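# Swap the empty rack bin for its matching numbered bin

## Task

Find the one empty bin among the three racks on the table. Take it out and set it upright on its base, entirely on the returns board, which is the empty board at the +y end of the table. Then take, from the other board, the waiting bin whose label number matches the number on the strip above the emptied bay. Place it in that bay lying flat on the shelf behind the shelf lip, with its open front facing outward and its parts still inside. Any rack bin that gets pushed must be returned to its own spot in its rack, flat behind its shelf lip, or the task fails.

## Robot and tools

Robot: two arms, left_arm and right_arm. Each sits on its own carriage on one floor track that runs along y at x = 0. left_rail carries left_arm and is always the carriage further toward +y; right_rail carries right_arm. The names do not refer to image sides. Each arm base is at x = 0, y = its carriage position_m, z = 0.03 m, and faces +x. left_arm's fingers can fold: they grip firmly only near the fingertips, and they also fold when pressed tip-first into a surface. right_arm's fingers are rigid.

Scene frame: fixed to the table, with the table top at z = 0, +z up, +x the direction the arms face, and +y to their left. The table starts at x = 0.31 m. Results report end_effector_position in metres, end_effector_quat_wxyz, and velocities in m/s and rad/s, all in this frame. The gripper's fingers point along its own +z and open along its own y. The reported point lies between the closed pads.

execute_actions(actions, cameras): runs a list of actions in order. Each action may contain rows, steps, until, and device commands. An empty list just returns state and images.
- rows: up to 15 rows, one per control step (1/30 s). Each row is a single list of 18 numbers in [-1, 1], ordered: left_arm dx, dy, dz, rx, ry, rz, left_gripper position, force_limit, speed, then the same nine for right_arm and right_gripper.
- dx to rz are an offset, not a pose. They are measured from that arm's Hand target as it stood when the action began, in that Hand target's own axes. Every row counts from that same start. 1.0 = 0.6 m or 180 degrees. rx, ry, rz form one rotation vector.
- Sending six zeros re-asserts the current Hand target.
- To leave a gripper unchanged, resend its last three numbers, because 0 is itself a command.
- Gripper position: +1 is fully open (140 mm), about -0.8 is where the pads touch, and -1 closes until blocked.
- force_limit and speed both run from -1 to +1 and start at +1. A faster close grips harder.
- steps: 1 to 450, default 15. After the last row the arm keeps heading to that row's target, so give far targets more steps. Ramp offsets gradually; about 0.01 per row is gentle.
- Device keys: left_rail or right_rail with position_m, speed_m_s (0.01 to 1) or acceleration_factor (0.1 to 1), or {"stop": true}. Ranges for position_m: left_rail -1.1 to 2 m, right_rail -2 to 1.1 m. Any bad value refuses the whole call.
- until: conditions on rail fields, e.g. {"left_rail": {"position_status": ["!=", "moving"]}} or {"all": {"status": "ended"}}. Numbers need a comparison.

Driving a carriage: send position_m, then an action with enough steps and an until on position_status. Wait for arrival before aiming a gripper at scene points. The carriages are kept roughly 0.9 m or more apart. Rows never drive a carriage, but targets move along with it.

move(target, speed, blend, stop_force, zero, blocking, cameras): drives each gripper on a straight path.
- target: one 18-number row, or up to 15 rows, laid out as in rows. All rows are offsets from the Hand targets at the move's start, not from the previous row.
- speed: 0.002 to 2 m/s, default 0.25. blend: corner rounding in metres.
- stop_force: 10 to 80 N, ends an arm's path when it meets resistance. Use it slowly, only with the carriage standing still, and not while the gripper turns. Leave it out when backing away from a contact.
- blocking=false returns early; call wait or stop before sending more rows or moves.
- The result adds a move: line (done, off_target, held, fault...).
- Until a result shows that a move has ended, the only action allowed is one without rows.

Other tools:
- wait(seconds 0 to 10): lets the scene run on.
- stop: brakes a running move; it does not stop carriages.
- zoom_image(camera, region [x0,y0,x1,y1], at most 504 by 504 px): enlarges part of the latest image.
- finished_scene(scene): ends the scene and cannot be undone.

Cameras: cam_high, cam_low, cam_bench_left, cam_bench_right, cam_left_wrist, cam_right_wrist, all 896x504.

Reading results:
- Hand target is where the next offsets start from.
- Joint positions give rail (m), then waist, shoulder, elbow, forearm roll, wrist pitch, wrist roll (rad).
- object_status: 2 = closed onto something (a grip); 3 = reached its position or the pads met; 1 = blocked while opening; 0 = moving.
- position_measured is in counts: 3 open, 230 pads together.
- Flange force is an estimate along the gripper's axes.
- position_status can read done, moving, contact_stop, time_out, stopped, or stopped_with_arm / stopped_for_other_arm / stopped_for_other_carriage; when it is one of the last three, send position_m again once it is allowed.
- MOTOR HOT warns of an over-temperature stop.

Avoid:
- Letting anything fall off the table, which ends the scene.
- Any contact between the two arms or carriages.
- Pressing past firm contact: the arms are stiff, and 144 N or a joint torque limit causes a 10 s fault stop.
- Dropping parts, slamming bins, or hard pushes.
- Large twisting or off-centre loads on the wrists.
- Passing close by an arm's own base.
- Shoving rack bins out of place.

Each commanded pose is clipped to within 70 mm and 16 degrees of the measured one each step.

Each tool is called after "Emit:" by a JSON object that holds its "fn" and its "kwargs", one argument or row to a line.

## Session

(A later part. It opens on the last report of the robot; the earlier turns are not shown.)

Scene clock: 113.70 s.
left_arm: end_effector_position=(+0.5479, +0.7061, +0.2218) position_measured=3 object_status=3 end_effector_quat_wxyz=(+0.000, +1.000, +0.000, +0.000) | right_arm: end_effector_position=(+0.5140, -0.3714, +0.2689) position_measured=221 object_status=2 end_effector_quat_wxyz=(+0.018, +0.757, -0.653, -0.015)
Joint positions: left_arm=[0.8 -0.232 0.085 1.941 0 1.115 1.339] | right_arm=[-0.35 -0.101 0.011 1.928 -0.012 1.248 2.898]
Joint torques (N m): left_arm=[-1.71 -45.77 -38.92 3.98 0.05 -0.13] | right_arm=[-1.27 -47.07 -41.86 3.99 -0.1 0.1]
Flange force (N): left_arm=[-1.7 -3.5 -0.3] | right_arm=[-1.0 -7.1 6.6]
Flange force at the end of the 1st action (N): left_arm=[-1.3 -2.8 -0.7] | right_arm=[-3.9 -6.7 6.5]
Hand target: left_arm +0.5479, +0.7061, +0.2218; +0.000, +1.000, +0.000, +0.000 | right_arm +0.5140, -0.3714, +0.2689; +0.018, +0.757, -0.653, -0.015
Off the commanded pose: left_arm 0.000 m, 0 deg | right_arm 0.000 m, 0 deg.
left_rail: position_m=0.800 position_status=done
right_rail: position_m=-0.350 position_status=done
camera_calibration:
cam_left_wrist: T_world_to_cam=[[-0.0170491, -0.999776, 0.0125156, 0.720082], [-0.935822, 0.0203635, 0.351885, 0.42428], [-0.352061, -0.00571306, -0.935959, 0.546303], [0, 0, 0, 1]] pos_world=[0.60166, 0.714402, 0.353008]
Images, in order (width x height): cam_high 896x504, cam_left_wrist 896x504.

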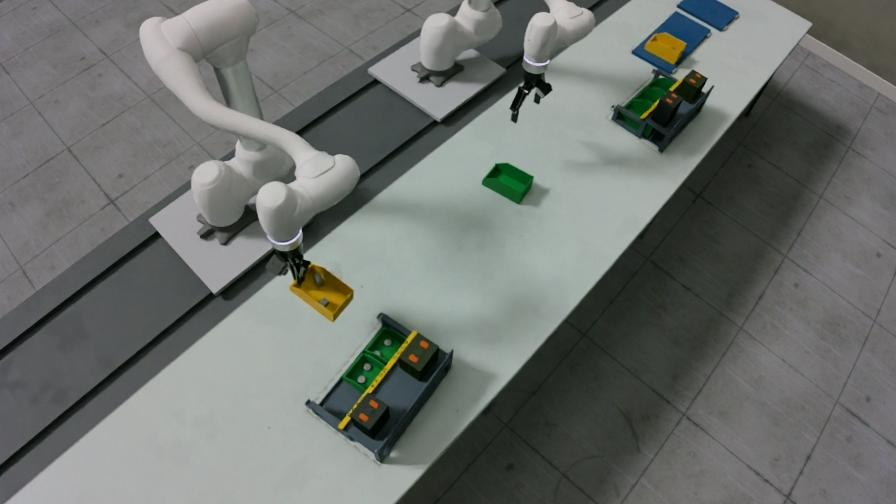

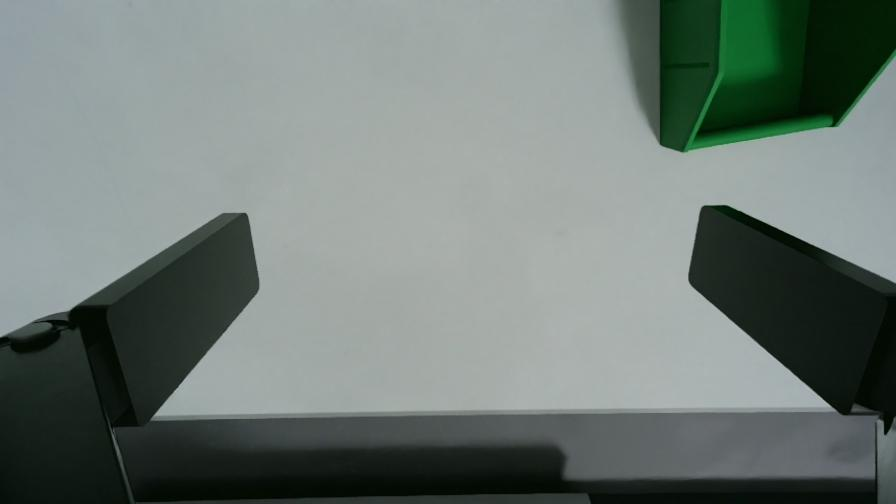

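Emit:
{"fn": "move", "kwargs": {
  "target": [
    [0.1612,0.316,0.1,0,0,-0.0467,1,0,-1,0.3297,-0.0458,0.1963,0,0,0,-1,1,0.5],
    [0.1612,0.316,0.17,0,0,-0.0467,1,0,-1,0.3297,-0.0995,0.2755,0,0,0,-1,1,0.5]
  ],
  "speed": [0.2,0.1],
  "blend": [0.02,0],
  "cameras": ["cam_left_wrist","cam_right_wrist"]
}}

Scene clock: 125.77 s.
left_arm: end_effector_position=(+0.6447, +0.5164, +0.1199) position_measured=3 object_status=3 end_effector_quat_wxyz=(+0.000, +0.997, +0.073, +0.000) | right_arm: end_effector_position=(+0.5942, -0.5595, +0.1010) position_measured=221 object_status=2 end_effector_quat_wxyz=(+0.018, +0.757, -0.653, -0.015)
Joint positions: left_arm=[0.8 -0.463 0.388 1.758 0 0.995 0.961] | right_arm=[-0.35 -0.381 0.323 1.895 -0.028 0.964 2.63]
Joint torques (N m): left_arm=[-1.13 -74.17 -36.02 3.76 0.01 -0.15] | right_arm=[-1.47 -72.95 -35.77 3.49 -0.09 0.09]
Flange force (N): left_arm=[-1.2 -2.9 -2.0] | right_arm=[0.3 -5.5 7.5]
Hand target: left_arm +0.6447, +0.5164, +0.1198; +0.000, +0.997, +0.073, +0.000 | right_arm +0.5942, -0.5595, +0.1009; +0.018, +0.757, -0.653, -0.015
Off the commanded pose: left_arm 0.000 m, 0 deg | right_arm 0.000 m, 0 deg.
left_rail: position_m=0.800 position_status=done
right_rail: position_m=-0.350 position_status=done
move: done
camera_calibration:
cam_left_wrist: T_world_to_cam=[[0.129352, -0.991519, 0.012606, 0.4347], [-0.928745, -0.116689, 0.351877, 0.620758], [-0.347421, -0.0572238, -0.935961, 0.507519], [0, 0, 0, 1]] pos_world=[0.696619, 0.532491, 0.251108]
cam_right_wrist: T_world_to_cam=[[-0.988004, -0.141498, 0.0618575, 0.507572], [-0.112037, 0.932451, 0.343487, 0.555391], [-0.106282, 0.332436, -0.937118, 0.49036], [0, 0, 0, 1]] pos_world=[0.615823, -0.609068, 0.237358]
Images, in order (width x height): cam_left_wrist 896x504, cam_right_wrist 896x504.

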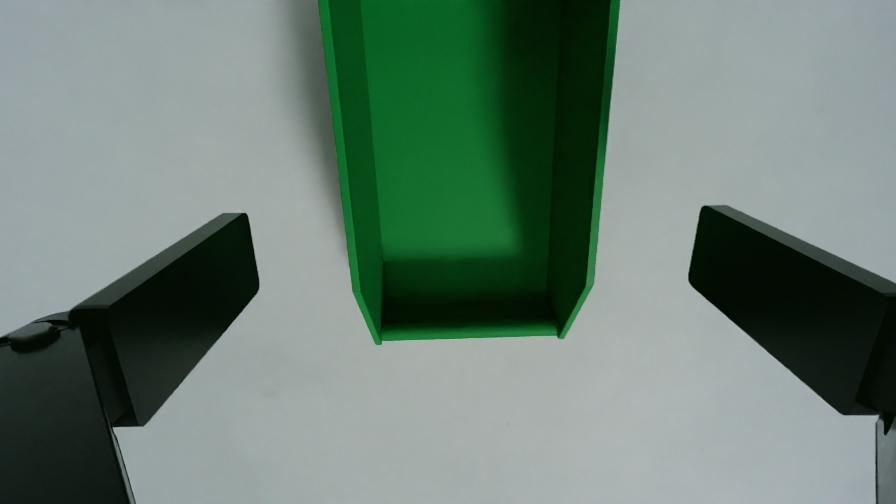

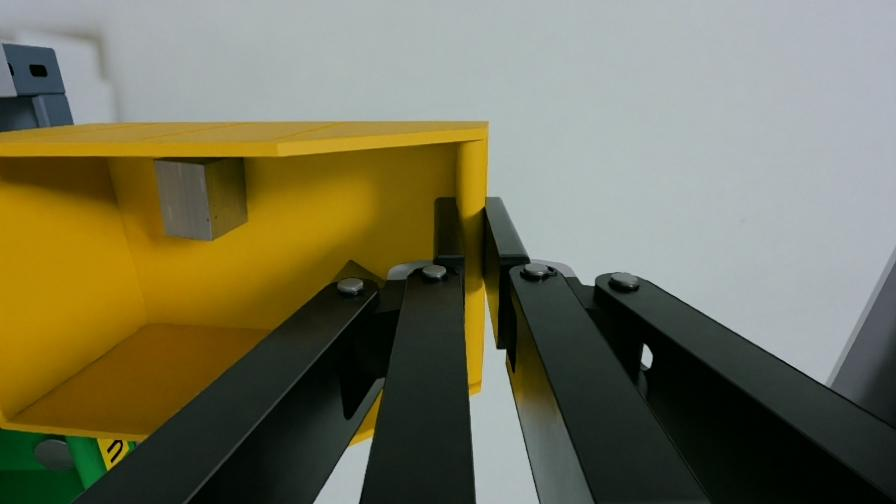

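Emit:
{"fn": "move", "kwargs": {
  "target": [
    [0,0,0.0395,0,0,0,1,0,-1,0,-0.1498,-0.0071,0,0,0,-1,1,0.5],
    [0,0,0.079,0,0,0,1,0,-1,0,-0.1925,0.0126,0,0,0,-1,1,0.5]
  ],
  "speed": [0.06,0.03],
  "blend": [0.005,0],
  "cameras": ["cam_left_wrist","cam_right_wrist"]
}}

Emit:
{"fn": "zoom_image", "kwargs": {
  "camera": "cam_right_wrist",
  "region": [0, 0, 504, 504]
}}

Emit:
{"fn": "zoom_image", "kwargs": {
  "camera": "cam_left_wrist",
  "region": [200, 0, 700, 504]
}}

Scene clock: 134.87 s.
left_arm: end_effector_position=(+0.6447, +0.5164, +0.0725) position_measured=3 object_status=3 end_effector_quat_wxyz=(+0.000, +0.997, +0.073, +0.000) | right_arm: end_effector_position=(+0.7080, -0.5427, +0.0880) position_measured=221 object_status=2 end_effector_quat_wxyz=(+0.018, +0.757, -0.653, -0.015)
Joint positions: left_arm=[0.8 -0.463 0.433 1.793 0 0.916 0.961] | right_arm=[-0.35 -0.304 0.476 1.689 -0.023 1.018 2.704]
Joint torques (N m): left_arm=[-1.58 -77.58 -34.06 3.6 0.18 -0.15] | right_arm=[-0.87 -89.18 -36.76 3.59 -0.04 0.1]
Flange force (N): left_arm=[0.4 -2.7 -0.7] | right_arm=[1.0 -5.3 7.3]
Hand target: left_arm +0.6447, +0.5164, +0.0724; +0.000, +0.997, +0.073, +0.000 | right_arm +0.7080, -0.5427, +0.0880; +0.018, +0.757, -0.653, -0.015
Off the commanded pose: left_arm 0.000 m, 0 deg | right_arm 0.000 m, 0 deg.
left_rail: position_m=0.800 position_status=done
right_rail: position_m=-0.350 position_status=done
move: done
camera_calibration:
cam_left_wrist: T_world_to_cam=[[0.129353, -0.991518, 0.0126057, 0.435397], [-0.928744, -0.11669, 0.351877, 0.637449], [-0.347421, -0.0572238, -0.935961, 0.46316], [0, 0, 0, 1]] pos_world=[0.696619, 0.532591, 0.203708]
cam_right_wrist: T_world_to_cam=[[-0.988004, -0.141498, 0.0618575, 0.623202], [-0.112037, 0.932451, 0.343487, 0.556848], [-0.106282, 0.332436, -0.937118, 0.484654], [0, 0, 0, 1]] pos_world=[0.729623, -0.592168, 0.224358]
Images, in order (width x height): cam_left_wrist 896x504, cam_right_wrist 896x504.

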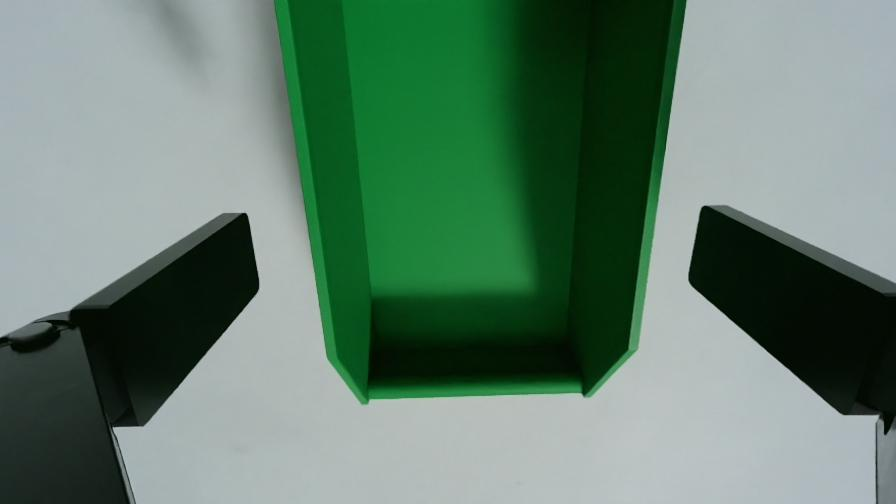

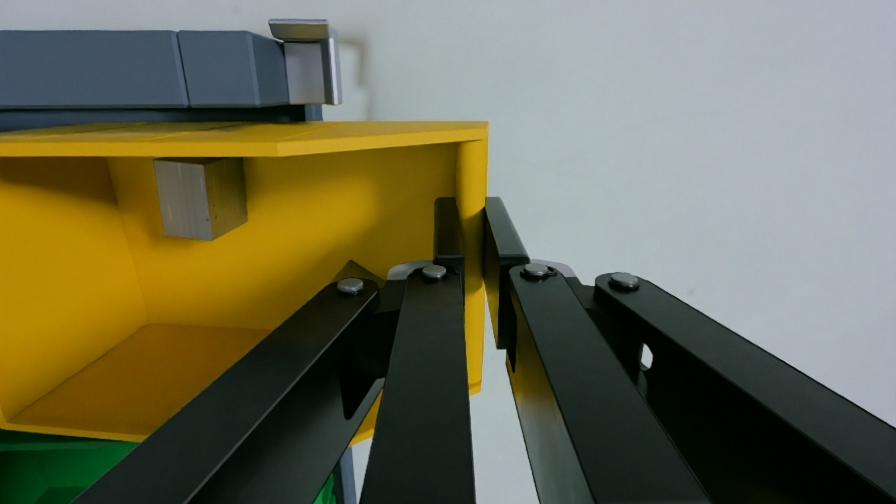

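Scaled by 1.000.

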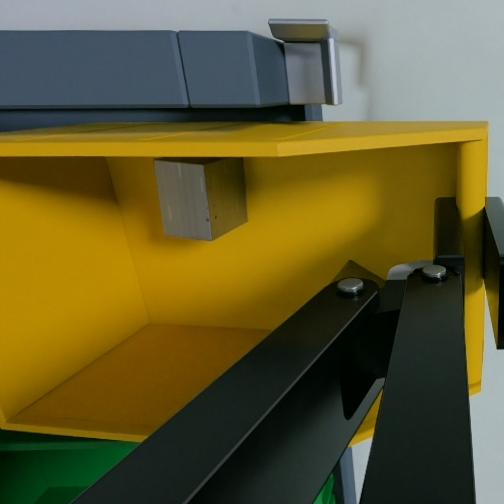

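Scaled by 1.000.

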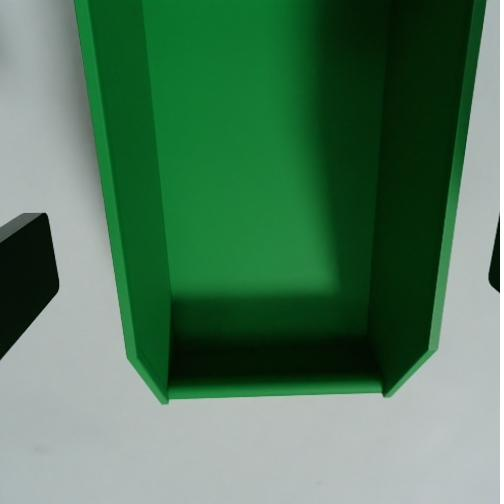

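Emit:
{"fn": "move", "kwargs": {
  "target": [
    [0.0117,0,0,0,0,0,1,0,-1,0,-0.1254,0.0058,0.0167,0,0,-1,1,0.5]
  ],
  "speed": 0.03,
  "cameras": ["cam_right_wrist"]
}}

Emit:
{"fn": "zoom_image", "kwargs": {
  "camera": "cam_right_wrist",
  "region": [200, 0, 600, 400]
}}

Scene clock: 139.40 s.
left_arm: end_effector_position=(+0.6516, +0.5175, +0.0724) position_measured=3 object_status=3 end_effector_quat_wxyz=(+0.000, +0.997, +0.073, +0.000) | right_arm: end_effector_position=(+0.7822, -0.5317, +0.0810) position_measured=221 object_status=2 end_effector_quat_wxyz=(-0.002, +0.757, -0.653, +0.002)
Joint positions: left_arm=[0.8 -0.458 0.44 1.78 0 0.921 0.966] | right_arm=[-0.35 -0.272 0.554 1.575 0.003 1.007 2.721]
Joint torques (N m): left_arm=[-1.45 -79.04 -34.04 3.56 0.15 -0.16] | right_arm=[-1.63 -98.61 -37.72 3.78 -0.26 0]
Flange force (N): left_arm=[1.4 -1.7 0.3] | right_arm=[0.7 -6.9 7.6]
Hand target: left_arm +0.6516, +0.5175, +0.0724; +0.000, +0.997, +0.073, +0.000 | right_arm +0.7822, -0.5317, +0.0810; -0.002, +0.757, -0.653, +0.002
Off the commanded pose: left_arm 0.000 m, 0 deg | right_arm 0.000 m, 0 deg.
left_rail: position_m=0.800 position_status=done
right_rail: position_m=-0.350 position_status=done
move: done
camera_calibration:
cam_right_wrist: T_world_to_cam=[[-0.989862, -0.141722, 0.00943699, 0.704072], [-0.129841, 0.929809, 0.344379, 0.569832], [-0.0575805, 0.339662, -0.938783, 0.448221], [0, 0, 0, 1]] pos_world=[0.79673, -0.582297, 0.2179]
Images, in order (width x height): cam_right_wrist 896x504.

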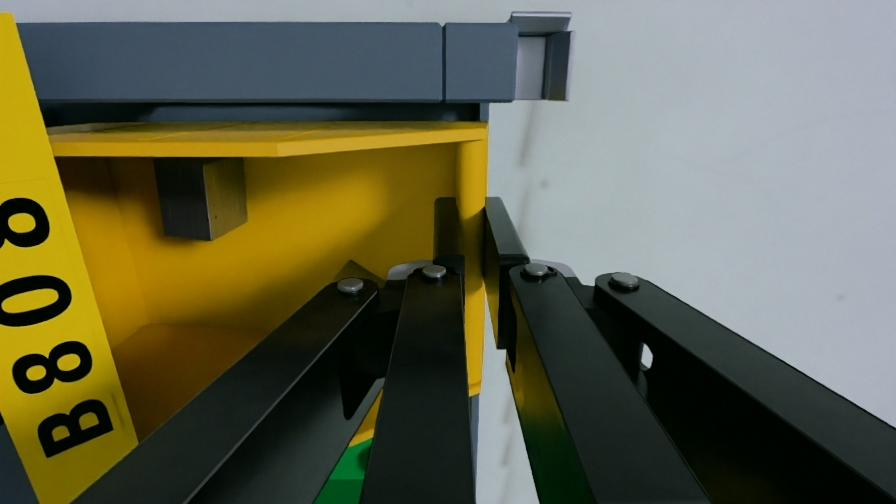

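Scaled by 1.260.

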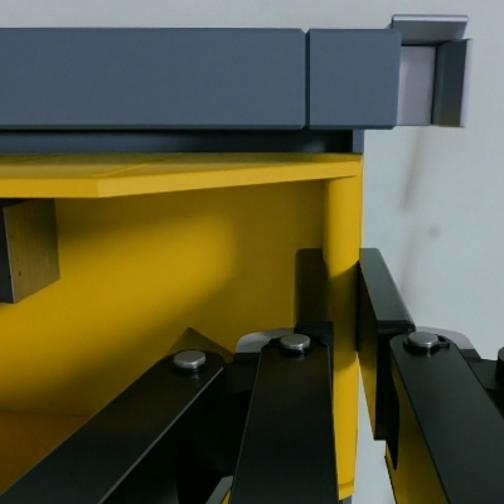

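Emit:
{"fn": "move", "kwargs": {
  "target": [
    [0,0,0,0,0,0,-1,-0.1,-1,0,-0.005,0.0217,0.0483,0,0,-1,1,0.5]
  ],
  "speed": 0.04,
  "cameras": ["cam_right_wrist","cam_left_wrist"]
}}

Emit:
{"fn": "zoom_image", "kwargs": {
  "camera": "cam_right_wrist",
  "region": [300, 50, 600, 350]
}}

Scene clock: 142.87 s.
left_arm: end_effector_position=(+0.6517, +0.5175, +0.0725) position_measured=76 object_status=2 end_effector_quat_wxyz=(+0.000, +0.997, +0.073, +0.000) | right_arm: end_effector_position=(+0.7852, -0.5313, +0.0680) position_measured=221 object_status=2 end_effector_quat_wxyz=(-0.060, +0.755, -0.651, +0.051)
Joint positions: left_arm=[0.8 -0.458 0.44 1.78 0 0.921 0.966] | right_arm=[-0.35 -0.298 0.511 1.684 0.094 0.806 2.637]
Joint torques (N m): left_arm=[-1.29 -70.83 -30.46 3.59 -0.59 0.07] | right_arm=[-1.16 -94.04 -37.77 3.91 -0.81 0.12]
Flange force (N): left_arm=[-1.4 -2.9 -11.9] | right_arm=[0.7 -3.8 10.1]
Hand target: left_arm +0.6516, +0.5175, +0.0724; +0.000, +0.997, +0.073, +0.000 | right_arm +0.7852, -0.5313, +0.0680; -0.060, +0.755, -0.651, +0.051
Off the commanded pose: left_arm 0.000 m, 0 deg | right_arm 0.000 m, 0 deg.
left_rail: position_m=0.800 position_status=done
right_rail: position_m=-0.350 position_status=done
move: done
camera_calibration:
cam_left_wrist: T_world_to_cam=[[0.129356, -0.991518, 0.0126172, 0.435478], [-0.928789, -0.116696, 0.351757, 0.644126], [-0.347301, -0.0572206, -0.936006, 0.465572], [0, 0, 0, 1]] pos_world=[0.703619, 0.533591, 0.203708]
cam_right_wrist: T_world_to_cam=[[-0.979913, -0.140281, -0.141747, 0.710462], [-0.181416, 0.922218, 0.341471, 0.610952], [0.0828203, 0.360327, -0.929142, 0.336109], [0, 0, 0, 1]] pos_world=[0.77919, -0.584876, 0.204377]
Images, in order (width x height): cam_left_wrist 896x504, cam_right_wrist 896x504.

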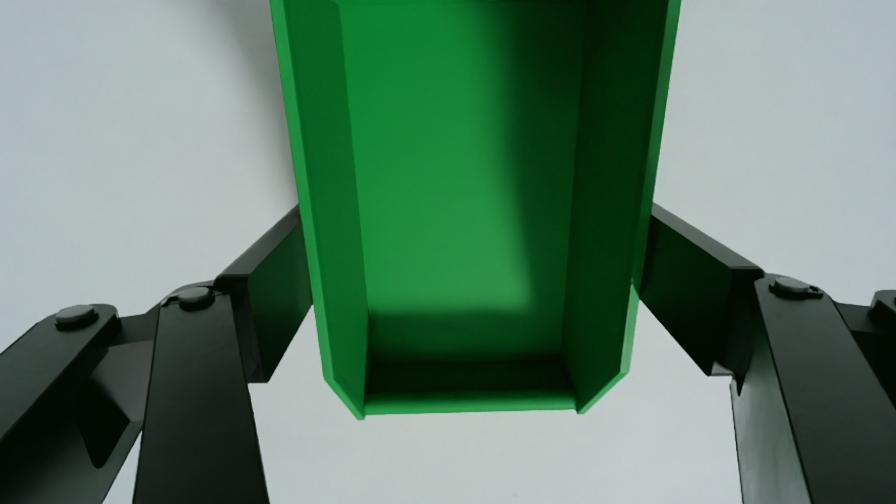

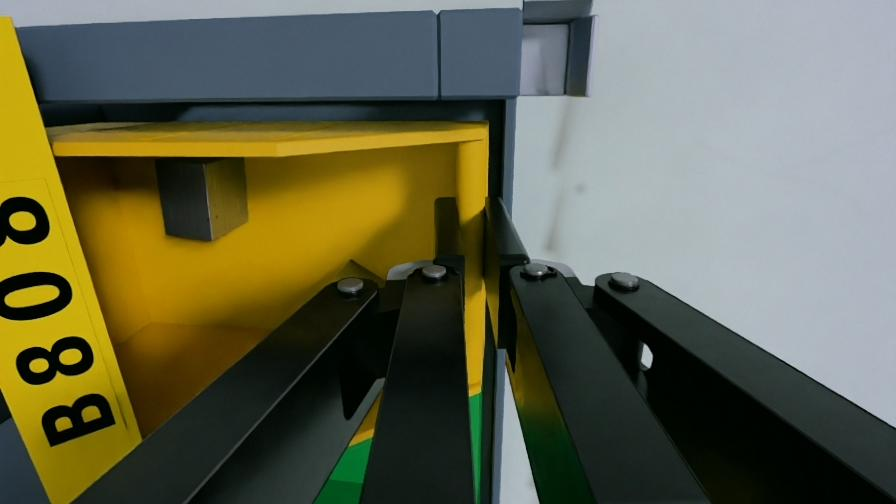

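Scaled by 1.680.

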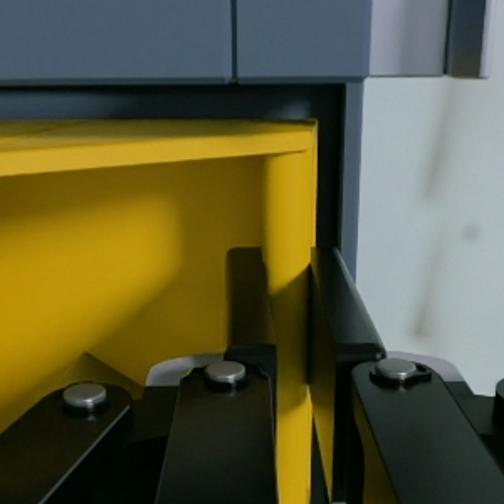

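Emit:
{"fn": "move", "kwargs": {
  "target": [0,0,0,0,0,0,-1,-0.1,-1,0,0.0052,0.0329,0,0,0,-1,1,0.5],
  "speed": 0.015,
  "stop_force": 12,
  "cameras": ["cam_right_wrist"]
}}

Emit:
{"fn": "zoom_image", "kwargs": {
  "camera": "cam_right_wrist",
  "region": [300, 50, 600, 350]
}}

Scene clock: 145.43 s.
left_arm: end_effector_position=(+0.6516, +0.5175, +0.0724) position_measured=76 object_status=2 end_effector_quat_wxyz=(+0.000, +0.997, +0.073, +0.000) | right_arm: end_effector_position=(+0.7855, -0.5313, +0.0551) position_measured=221 object_status=2 end_effector_quat_wxyz=(-0.060, +0.755, -0.651, +0.052)
Joint positions: left_arm=[0.8 -0.458 0.44 1.78 0 0.921 0.966] | right_arm=[-0.35 -0.298 0.524 1.692 0.096 0.785 2.634]
Joint torques (N m): left_arm=[-1.27 -69.79 -29.59 3.6 -0.42 0.01] | right_arm=[-4.9 -67.75 -22.86 2.19 -0.55 0.08]
Flange force (N): left_arm=[-0.9 -2.5 -12.7] | right_arm=[-4.9 -7.6 -23.7]
Hand target: left_arm +0.6516, +0.5175, +0.0724; +0.000, +0.997, +0.073, +0.000 | right_arm +0.7855, -0.5313, +0.0551; -0.060, +0.755, -0.651, +0.051 (not the last commanded pose)
Off the commanded pose: left_arm 0.000 m, 0 deg | right_arm 0.007 m, 0 deg.
left_rail: position_m=0.800 position_status=done
right_rail: position_m=-0.350 position_status=done
move: contact (right_arm)
camera_calibration:
cam_right_wrist: T_world_to_cam=[[-0.979836, -0.140134, -0.142422, 0.708982], [-0.181512, 0.922249, 0.341336, 0.615512], [0.083516, 0.360305, -0.929088, 0.32354], [0, 0, 0, 1]] pos_world=[0.779388, -0.584876, 0.191476]
Images, in order (width x height): cam_right_wrist 896x504.

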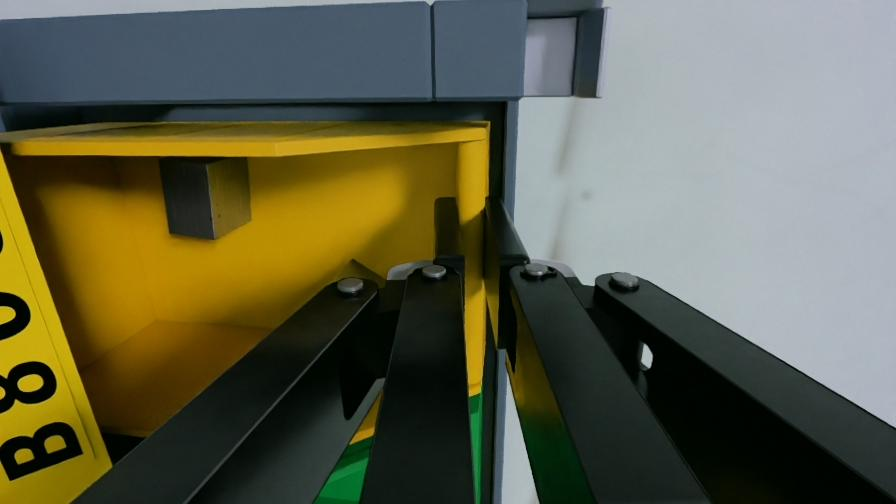

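Scaled by 1.680.

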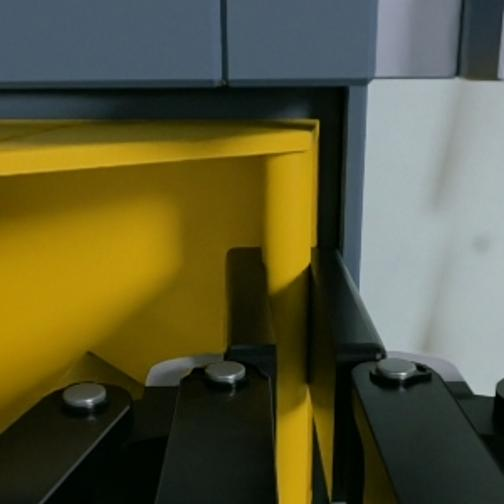

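Emit:
{"fn": "move", "kwargs": {
  "target": [0,0,0,0,0,0,-1,-0.1,-1,0,0,0,0,0,0,-0.42,1,-1],
  "cameras": ["cam_right_wrist"]
}}

Emit:
{"fn": "zoom_image", "kwargs": {
  "camera": "cam_right_wrist",
  "region": [300, 50, 600, 350]
}}

Scene clock: 148.37 s.
left_arm: end_effector_position=(+0.6516, +0.5175, +0.0724) position_measured=76 object_status=2 end_effector_quat_wxyz=(+0.000, +0.997, +0.073, +0.000) | right_arm: end_effector_position=(+0.7855, -0.5313, +0.0551) position_measured=182 object_status=0 end_effector_quat_wxyz=(-0.060, +0.755, -0.651, +0.052)
Joint positions: left_arm=[0.8 -0.458 0.44 1.78 0 0.921 0.966] | right_arm=[-0.35 -0.298 0.524 1.692 0.096 0.786 2.634]
Joint torques (N m): left_arm=[-1.08 -69.96 -29.53 3.6 -0.32 0.05] | right_arm=[-1.86 -90.18 -34.47 3.51 -0.32 0.01]
Flange force (N): left_arm=[-1.0 -2.3 -12.9] | right_arm=[-0.1 -5.0 5.3]
Hand target: left_arm +0.6516, +0.5175, +0.0724; +0.000, +0.997, +0.073, +0.000 | right_arm +0.7855, -0.5313, +0.0551; -0.060, +0.755, -0.651, +0.051
Off the commanded pose: left_arm 0.000 m, 0 deg | right_arm 0.000 m, 0 deg.
left_rail: position_m=0.800 position_status=done
right_rail: position_m=-0.350 position_status=done
move: done
camera_calibration:
cam_right_wrist: T_world_to_cam=[[-0.979844, -0.14017, -0.142331, 0.70895], [-0.181514, 0.922242, 0.341353, 0.615506], [0.0834167, 0.360308, -0.929096, 0.323621], [0, 0, 0, 1]] pos_world=[0.779388, -0.584876, 0.191476]
Images, in order (width x height): cam_right_wrist 896x504.

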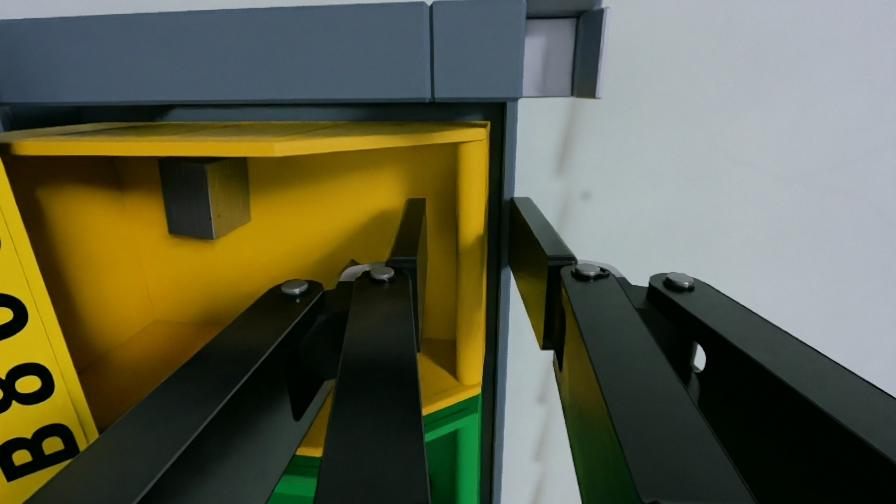

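Scaled by 1.680.

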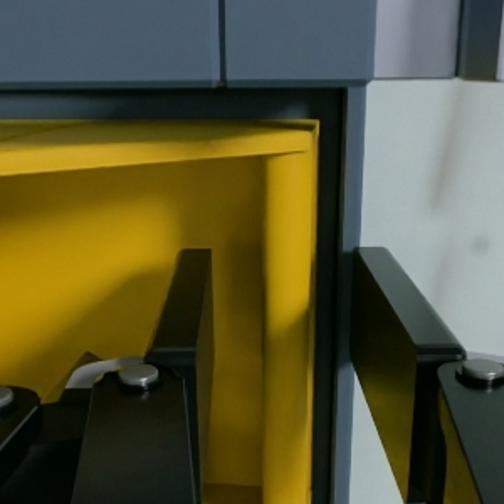

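Emit:
{"fn": "move", "kwargs": {
  "target": [
    [0,0,-0.1,0,0,0,-1,-0.1,-1,0,0,-0.1,0,0,0,-0.42,1,-1],
    [-0.167,0,-0.35,0,0,0.0467,-1,-0.1,-1,0,0.3,-0.42,0,0,0,-0.42,1,-1]
  ],
  "speed": [0.06,0.25],
  "blend": [0.02,0],
  "cameras": []
}}

Emit:
{"fn": "execute_actions", "kwargs": {
  "actions": [
    {"left_rail":{"position_m":2.0,"acceleration_factor":0.7},"rows":[[0,0,0,0,0,0,-1,-0.1,-1,0,0,0,0,0,0,-0.42,1,-1]],"steps":400,"until":{"left_rail":{"position_status":["!=","moving"]}}}
  ],
  "cameras": ["cam_left_wrist","cam_bench_left","cam_high"]
}}

Emit:
{"fn": "zoom_image", "kwargs": {
  "camera": "cam_high",
  "region": [290, 300, 470, 470]
}}

Scene clock: 152.50 s.
left_arm: end_effector_position=(+0.5525, +0.5028, +0.2824) position_measured=76 object_status=2 end_effector_quat_wxyz=(+0.000, +1.000, +0.000, +0.000) | right_arm: end_effector_position=(+0.5704, -0.5631, +0.2756) position_measured=182 object_status=3 end_effector_quat_wxyz=(-0.060, +0.755, -0.651, +0.051)
Joint positions: left_arm=[0.8 -0.548 0.157 1.741 0 1.243 1.022] | right_arm=[-0.35 -0.464 0.064 1.868 0.102 1.083 2.489]
Joint torques (N m): left_arm=[-1.3 -57.14 -41.54 4.22 0.06 -0.12] | right_arm=[-1.54 -49.84 -40.09 4.2 -0.33 -0.02]
Flange force (N): left_arm=[-0.5 -3.0 0.9] | right_arm=[0.4 -5.4 3.0]
Hand target: left_arm +0.5525, +0.5028, +0.2824; +0.000, +1.000, +0.000, +0.000 | right_arm +0.5704, -0.5631, +0.2756; -0.060, +0.755, -0.651, +0.051
Off the commanded pose: left_arm 0.000 m, 0 deg | right_arm 0.000 m, 0 deg.
left_rail: position_m=0.800 position_status=done
right_rail: position_m=-0.350 position_status=done
move: done
No camera images: "cameras" was empty.

Scene clock: 156.07 s.
left_arm: end_effector_position=(+0.5525, +1.7027, +0.2824) position_measured=76 object_status=2 end_effector_quat_wxyz=(+0.000, +1.000, +0.000, +0.000) | right_arm: end_effector_position=(+0.5704, -0.5631, +0.2756) position_measured=182 object_status=3 end_effector_quat_wxyz=(-0.060, +0.755, -0.651, +0.051)
Joint positions: left_arm=[2 -0.549 0.157 1.741 0 1.243 1.022] | right_arm=[-0.35 -0.464 0.064 1.868 0.102 1.083 2.489]
Joint torques (N m): left_arm=[-1.56 -56.81 -41.5 4.19 0.09 -0.13] | right_arm=[-1.51 -50.26 -40.12 4.19 -0.33 -0.02]
Flange force (N): left_arm=[-0.2 -3.2 1.2] | right_arm=[0.8 -5.8 3.4]
Hand target: left_arm +0.5525, +1.7027, +0.2824; +0.000, +1.000, +0.000, +0.000 | right_arm +0.5704, -0.5631, +0.2756; -0.060, +0.755, -0.651, +0.051
Off the commanded pose: left_arm 0.000 m, 0 deg | right_arm 0.000 m, 0 deg.
left_rail: position_m=2.000 position_status=done
right_rail: position_m=-0.350 position_status=done
camera_calibration:
cam_left_wrist: T_world_to_cam=[[-0.01705, -0.999776, 0.012514, 1.71588], [-0.935854, 0.0203632, 0.351798, 0.386892], [-0.351974, -0.00571317, -0.935992, 0.610356], [0, 0, 0, 1]] pos_world=[0.60616, 1.7111, 0.413708]
Images, in order (width x height): cam_high 896x504, cam_bench_left 896x504, cam_left_wrist 896x504.

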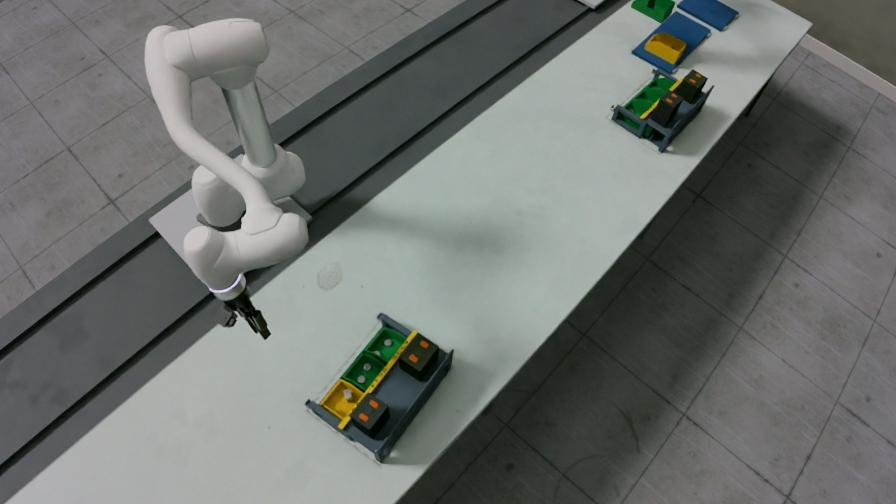

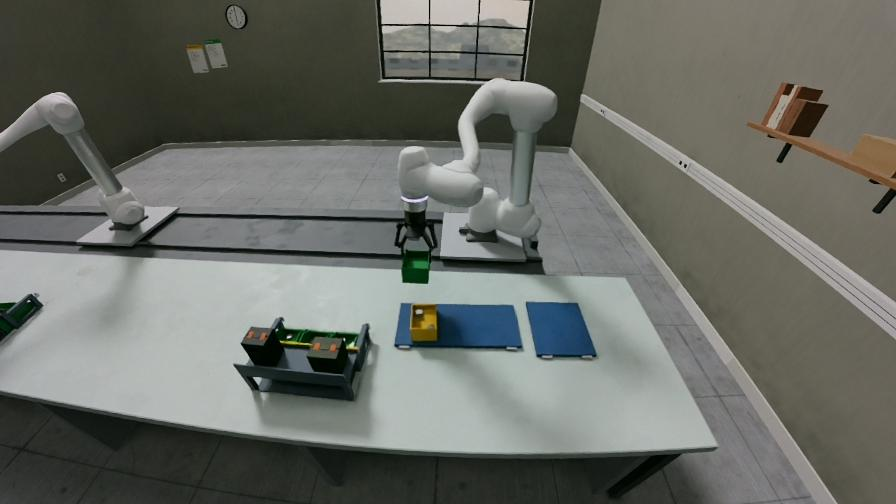

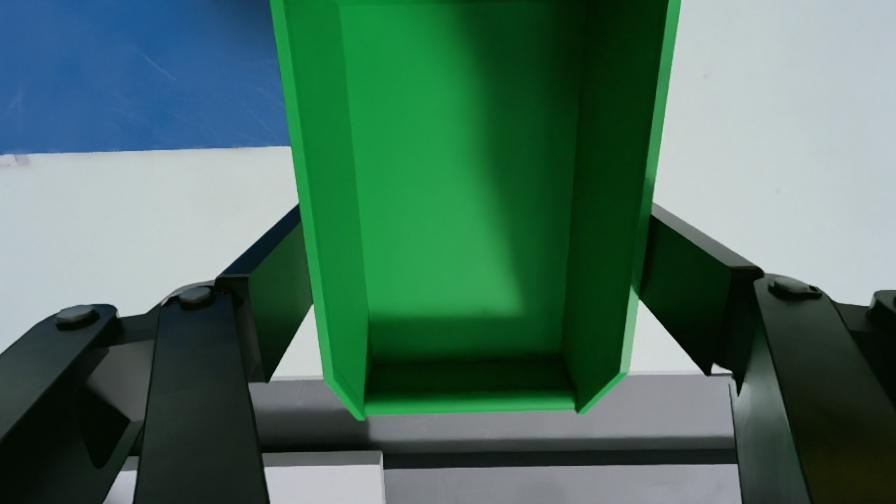

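Scaled by 2.800.

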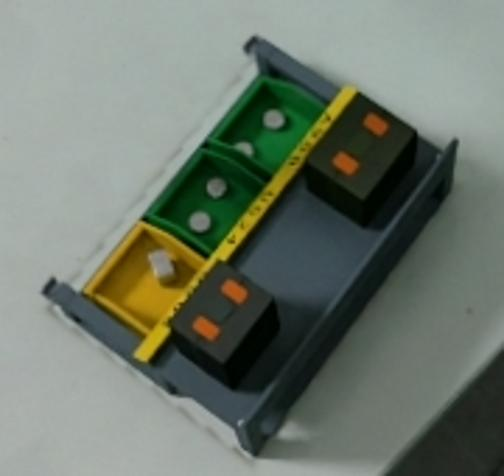

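Emit:
{"fn": "move", "kwargs": {
  "target": [0.179,-0.954,0.05,0,0,0,-1,-0.1,-1,0,0,0,0,0,0,-0.42,1,-1],
  "speed": 0.35,
  "cameras": ["cam_left_wrist","cam_bench_left"]
}}

Emit:
{"fn": "zoom_image", "kwargs": {
  "camera": "cam_bench_left",
  "region": [460, 250, 660, 390]
}}

Scene clock: 160.60 s.
left_arm: end_effector_position=(+0.6599, +2.2751, +0.2524) position_measured=76 object_status=2 end_effector_quat_wxyz=(+0.000, +1.000, +0.000, +0.000) | right_arm: end_effector_position=(+0.5704, -0.5631, +0.2756) position_measured=182 object_status=3 end_effector_quat_wxyz=(-0.060, +0.755, -0.651, +0.051)
Joint positions: left_arm=[2 0.347 0.308 1.607 0 1.227 1.918] | right_arm=[-0.35 -0.464 0.064 1.868 0.102 1.083 2.489]
Joint torques (N m): left_arm=[0.01 -73.87 -41.25 4.11 0.13 0.1] | right_arm=[-1.17 -50.48 -39.81 4.23 -0.34 0.02]
Flange force (N): left_arm=[0.3 0.2 1.8] | right_arm=[1.4 -6.0 3.0]
Hand target: left_arm +0.6599, +2.2752, +0.2524; +0.000, +1.000, +0.000, +0.000 | right_arm +0.5704, -0.5631, +0.2756; -0.060, +0.755, -0.651, +0.051
Off the commanded pose: left_arm 0.000 m, 0 deg | right_arm 0.000 m, 0 deg.
left_rail: position_m=2.000 position_status=done
right_rail: position_m=-0.350 position_status=done
move: done
camera_calibration:
cam_left_wrist: T_world_to_cam=[[-0.0170499, -0.999776, 0.0125129, 2.29036], [-0.935867, 0.0203626, 0.351765, 0.486359], [-0.351941, -0.00571287, -0.936005, 0.623235], [0, 0, 0, 1]] pos_world=[0.71356, 2.2835, 0.383608]
Images, in order (width x height): cam_bench_left 896x504, cam_left_wrist 896x504.

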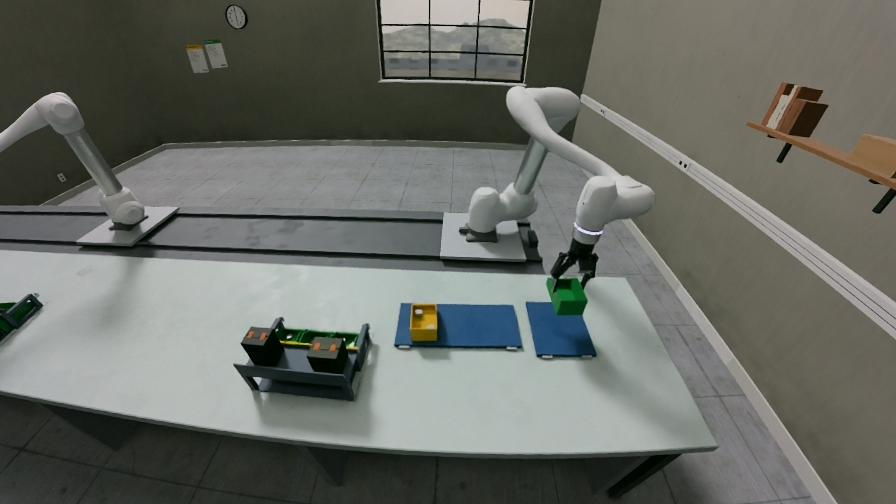

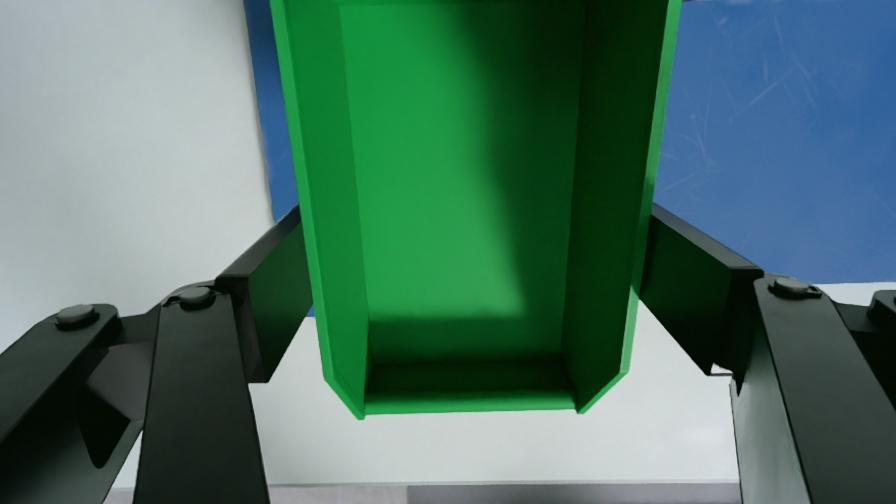

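Scaled by 2.520.

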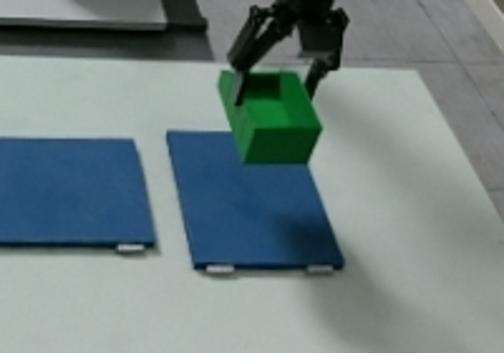

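Emit:
{"fn": "move", "kwargs": {
  "target": [0,-0.025,0.25,0,0,0,-1,-0.1,-1,0,0,0,0,0,0,-0.42,1,-1],
  "speed": 0.15,
  "cameras": ["cam_left_wrist"]
}}

Emit:
{"fn": "move", "kwargs": {
  "target": [0,0,0.04,0,0,0,-1,-0.1,-1,0,0,0,0,0,0,-0.42,1,-1],
  "speed": 0.02,
  "stop_force": 12,
  "cameras": ["cam_left_wrist","cam_bench_left"]
}}

Emit:
{"fn": "zoom_image", "kwargs": {
  "camera": "cam_bench_left",
  "region": [460, 250, 660, 390]
}}

Scene clock: 165.80 s.
left_arm: end_effector_position=(+0.6599, +2.2902, +0.1024) position_measured=76 object_status=2 end_effector_quat_wxyz=(+0.000, +1.000, +0.000, +0.000) | right_arm: end_effector_position=(+0.5704, -0.5631, +0.2756) position_measured=182 object_status=3 end_effector_quat_wxyz=(-0.060, +0.755, -0.651, +0.051)
Joint positions: left_arm=[2 0.367 0.426 1.737 0 0.978 1.937] | right_arm=[-0.35 -0.464 0.064 1.868 0.102 1.083 2.489]
Joint torques (N m): left_arm=[-1.47 -79.46 -36.36 3.57 0.08 -0.15] | right_arm=[-0.89 -50.51 -40.16 4.16 -0.3 -0.05]
Flange force (N): left_arm=[-1.9 -1.5 1.0] | right_arm=[2.0 -5.8 3.6]
Hand target: left_arm +0.6599, +2.2902, +0.1024; +0.000, +1.000, +0.000, +0.000 | right_arm +0.5704, -0.5631, +0.2756; -0.060, +0.755, -0.651, +0.051
Off the commanded pose: left_arm 0.000 m, 0 deg | right_arm 0.000 m, 0 deg.
left_rail: position_m=2.000 position_status=done
right_rail: position_m=-0.350 position_status=done
move: done
camera_calibration:
cam_left_wrist: T_world_to_cam=[[-0.0169565, -0.999778, 0.0124774, 2.30718], [-0.935869, 0.0202626, 0.351766, 0.539108], [-0.35194, -0.00571246, -0.936005, 0.483047], [0, 0, 0, 1]] pos_world=[0.71366, 2.2985, 0.233708]
Images, in order (width x height): cam_left_wrist 896x504.

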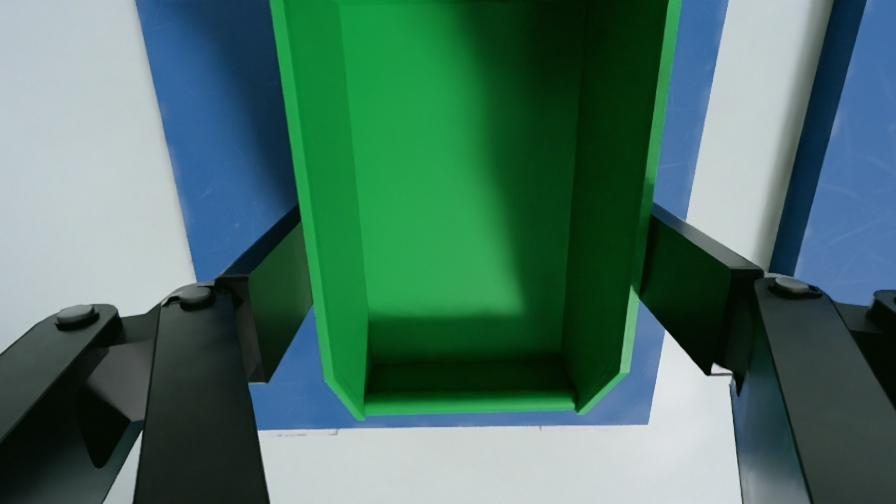

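Scene clock: 167.03 s.
left_arm: end_effector_position=(+0.6600, +2.2902, +0.0902) position_measured=76 object_status=2 end_effector_quat_wxyz=(+0.000, +1.000, +0.000, +0.000) | right_arm: end_effector_position=(+0.5704, -0.5631, +0.2756) position_measured=182 object_status=3 end_effector_quat_wxyz=(-0.060, +0.755, -0.651, +0.051)
Joint positions: left_arm=[2 0.367 0.437 1.746 0 0.958 1.937] | right_arm=[-0.35 -0.464 0.064 1.868 0.102 1.083 2.489]
Joint torques (N m): left_arm=[-0.67 -68.23 -29.37 3.61 -0.32 0.08] | right_arm=[-1.36 -50.61 -39.94 4.11 -0.35 0.05]
Flange force (N): left_arm=[-3.2 0.7 -15.7] | right_arm=[2.0 -6.8 4.1]
Hand target: left_arm +0.6600, +2.2902, +0.0902; +0.000, +1.000, +0.000, +0.000 (not the last commanded pose) | right_arm +0.5704, -0.5631, +0.2756; -0.060, +0.755, -0.651, +0.051
Off the commanded pose: left_arm 0.012 m, 0 deg | right_arm 0.000 m, 0 deg.
left_rail: position_m=2.000 position_status=done
right_rail: position_m=-0.350 position_status=done
move: contact (left_arm)
camera_calibration:
cam_left_wrist: T_world_to_cam=[[-0.016959, -0.999778, 0.0124745, 2.30733], [-0.935935, 0.0202629, 0.351591, 0.543485], [-0.351765, -0.00571268, -0.936071, 0.471519], [0, 0, 0, 1]] pos_world=[0.71366, 2.2985, 0.221508]
Images, in order (width x height): cam_bench_left 896x504, cam_left_wrist 896x504.

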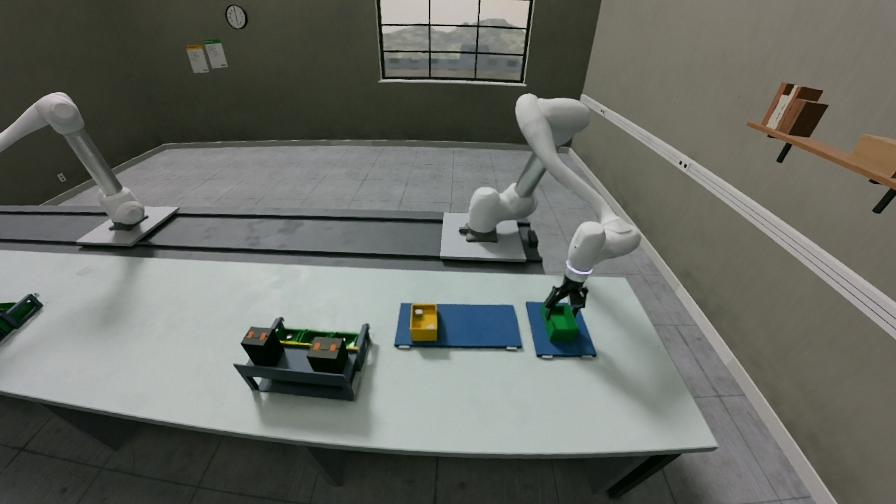

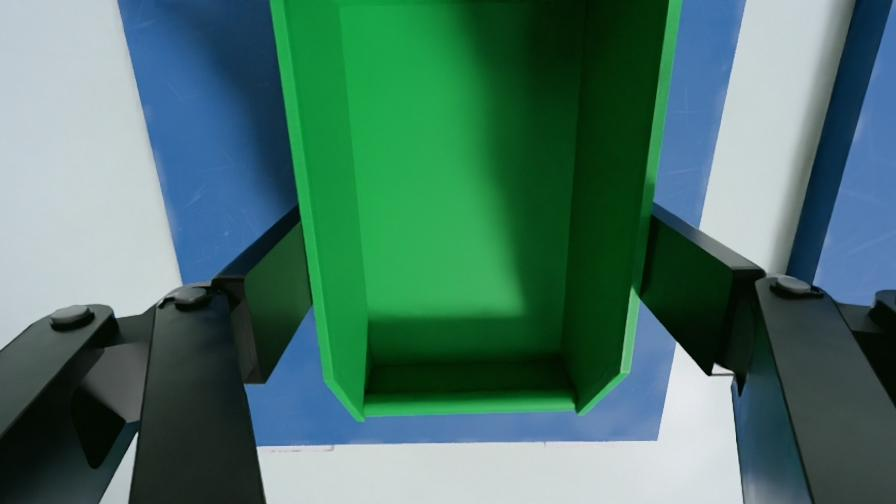

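Scaled by 2.520.

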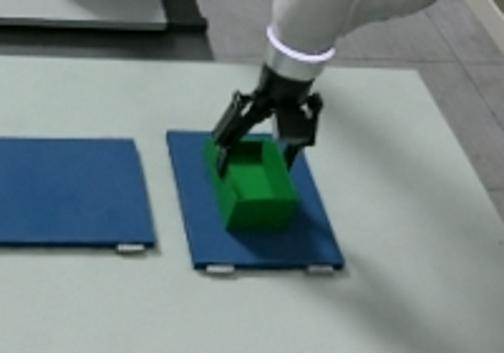

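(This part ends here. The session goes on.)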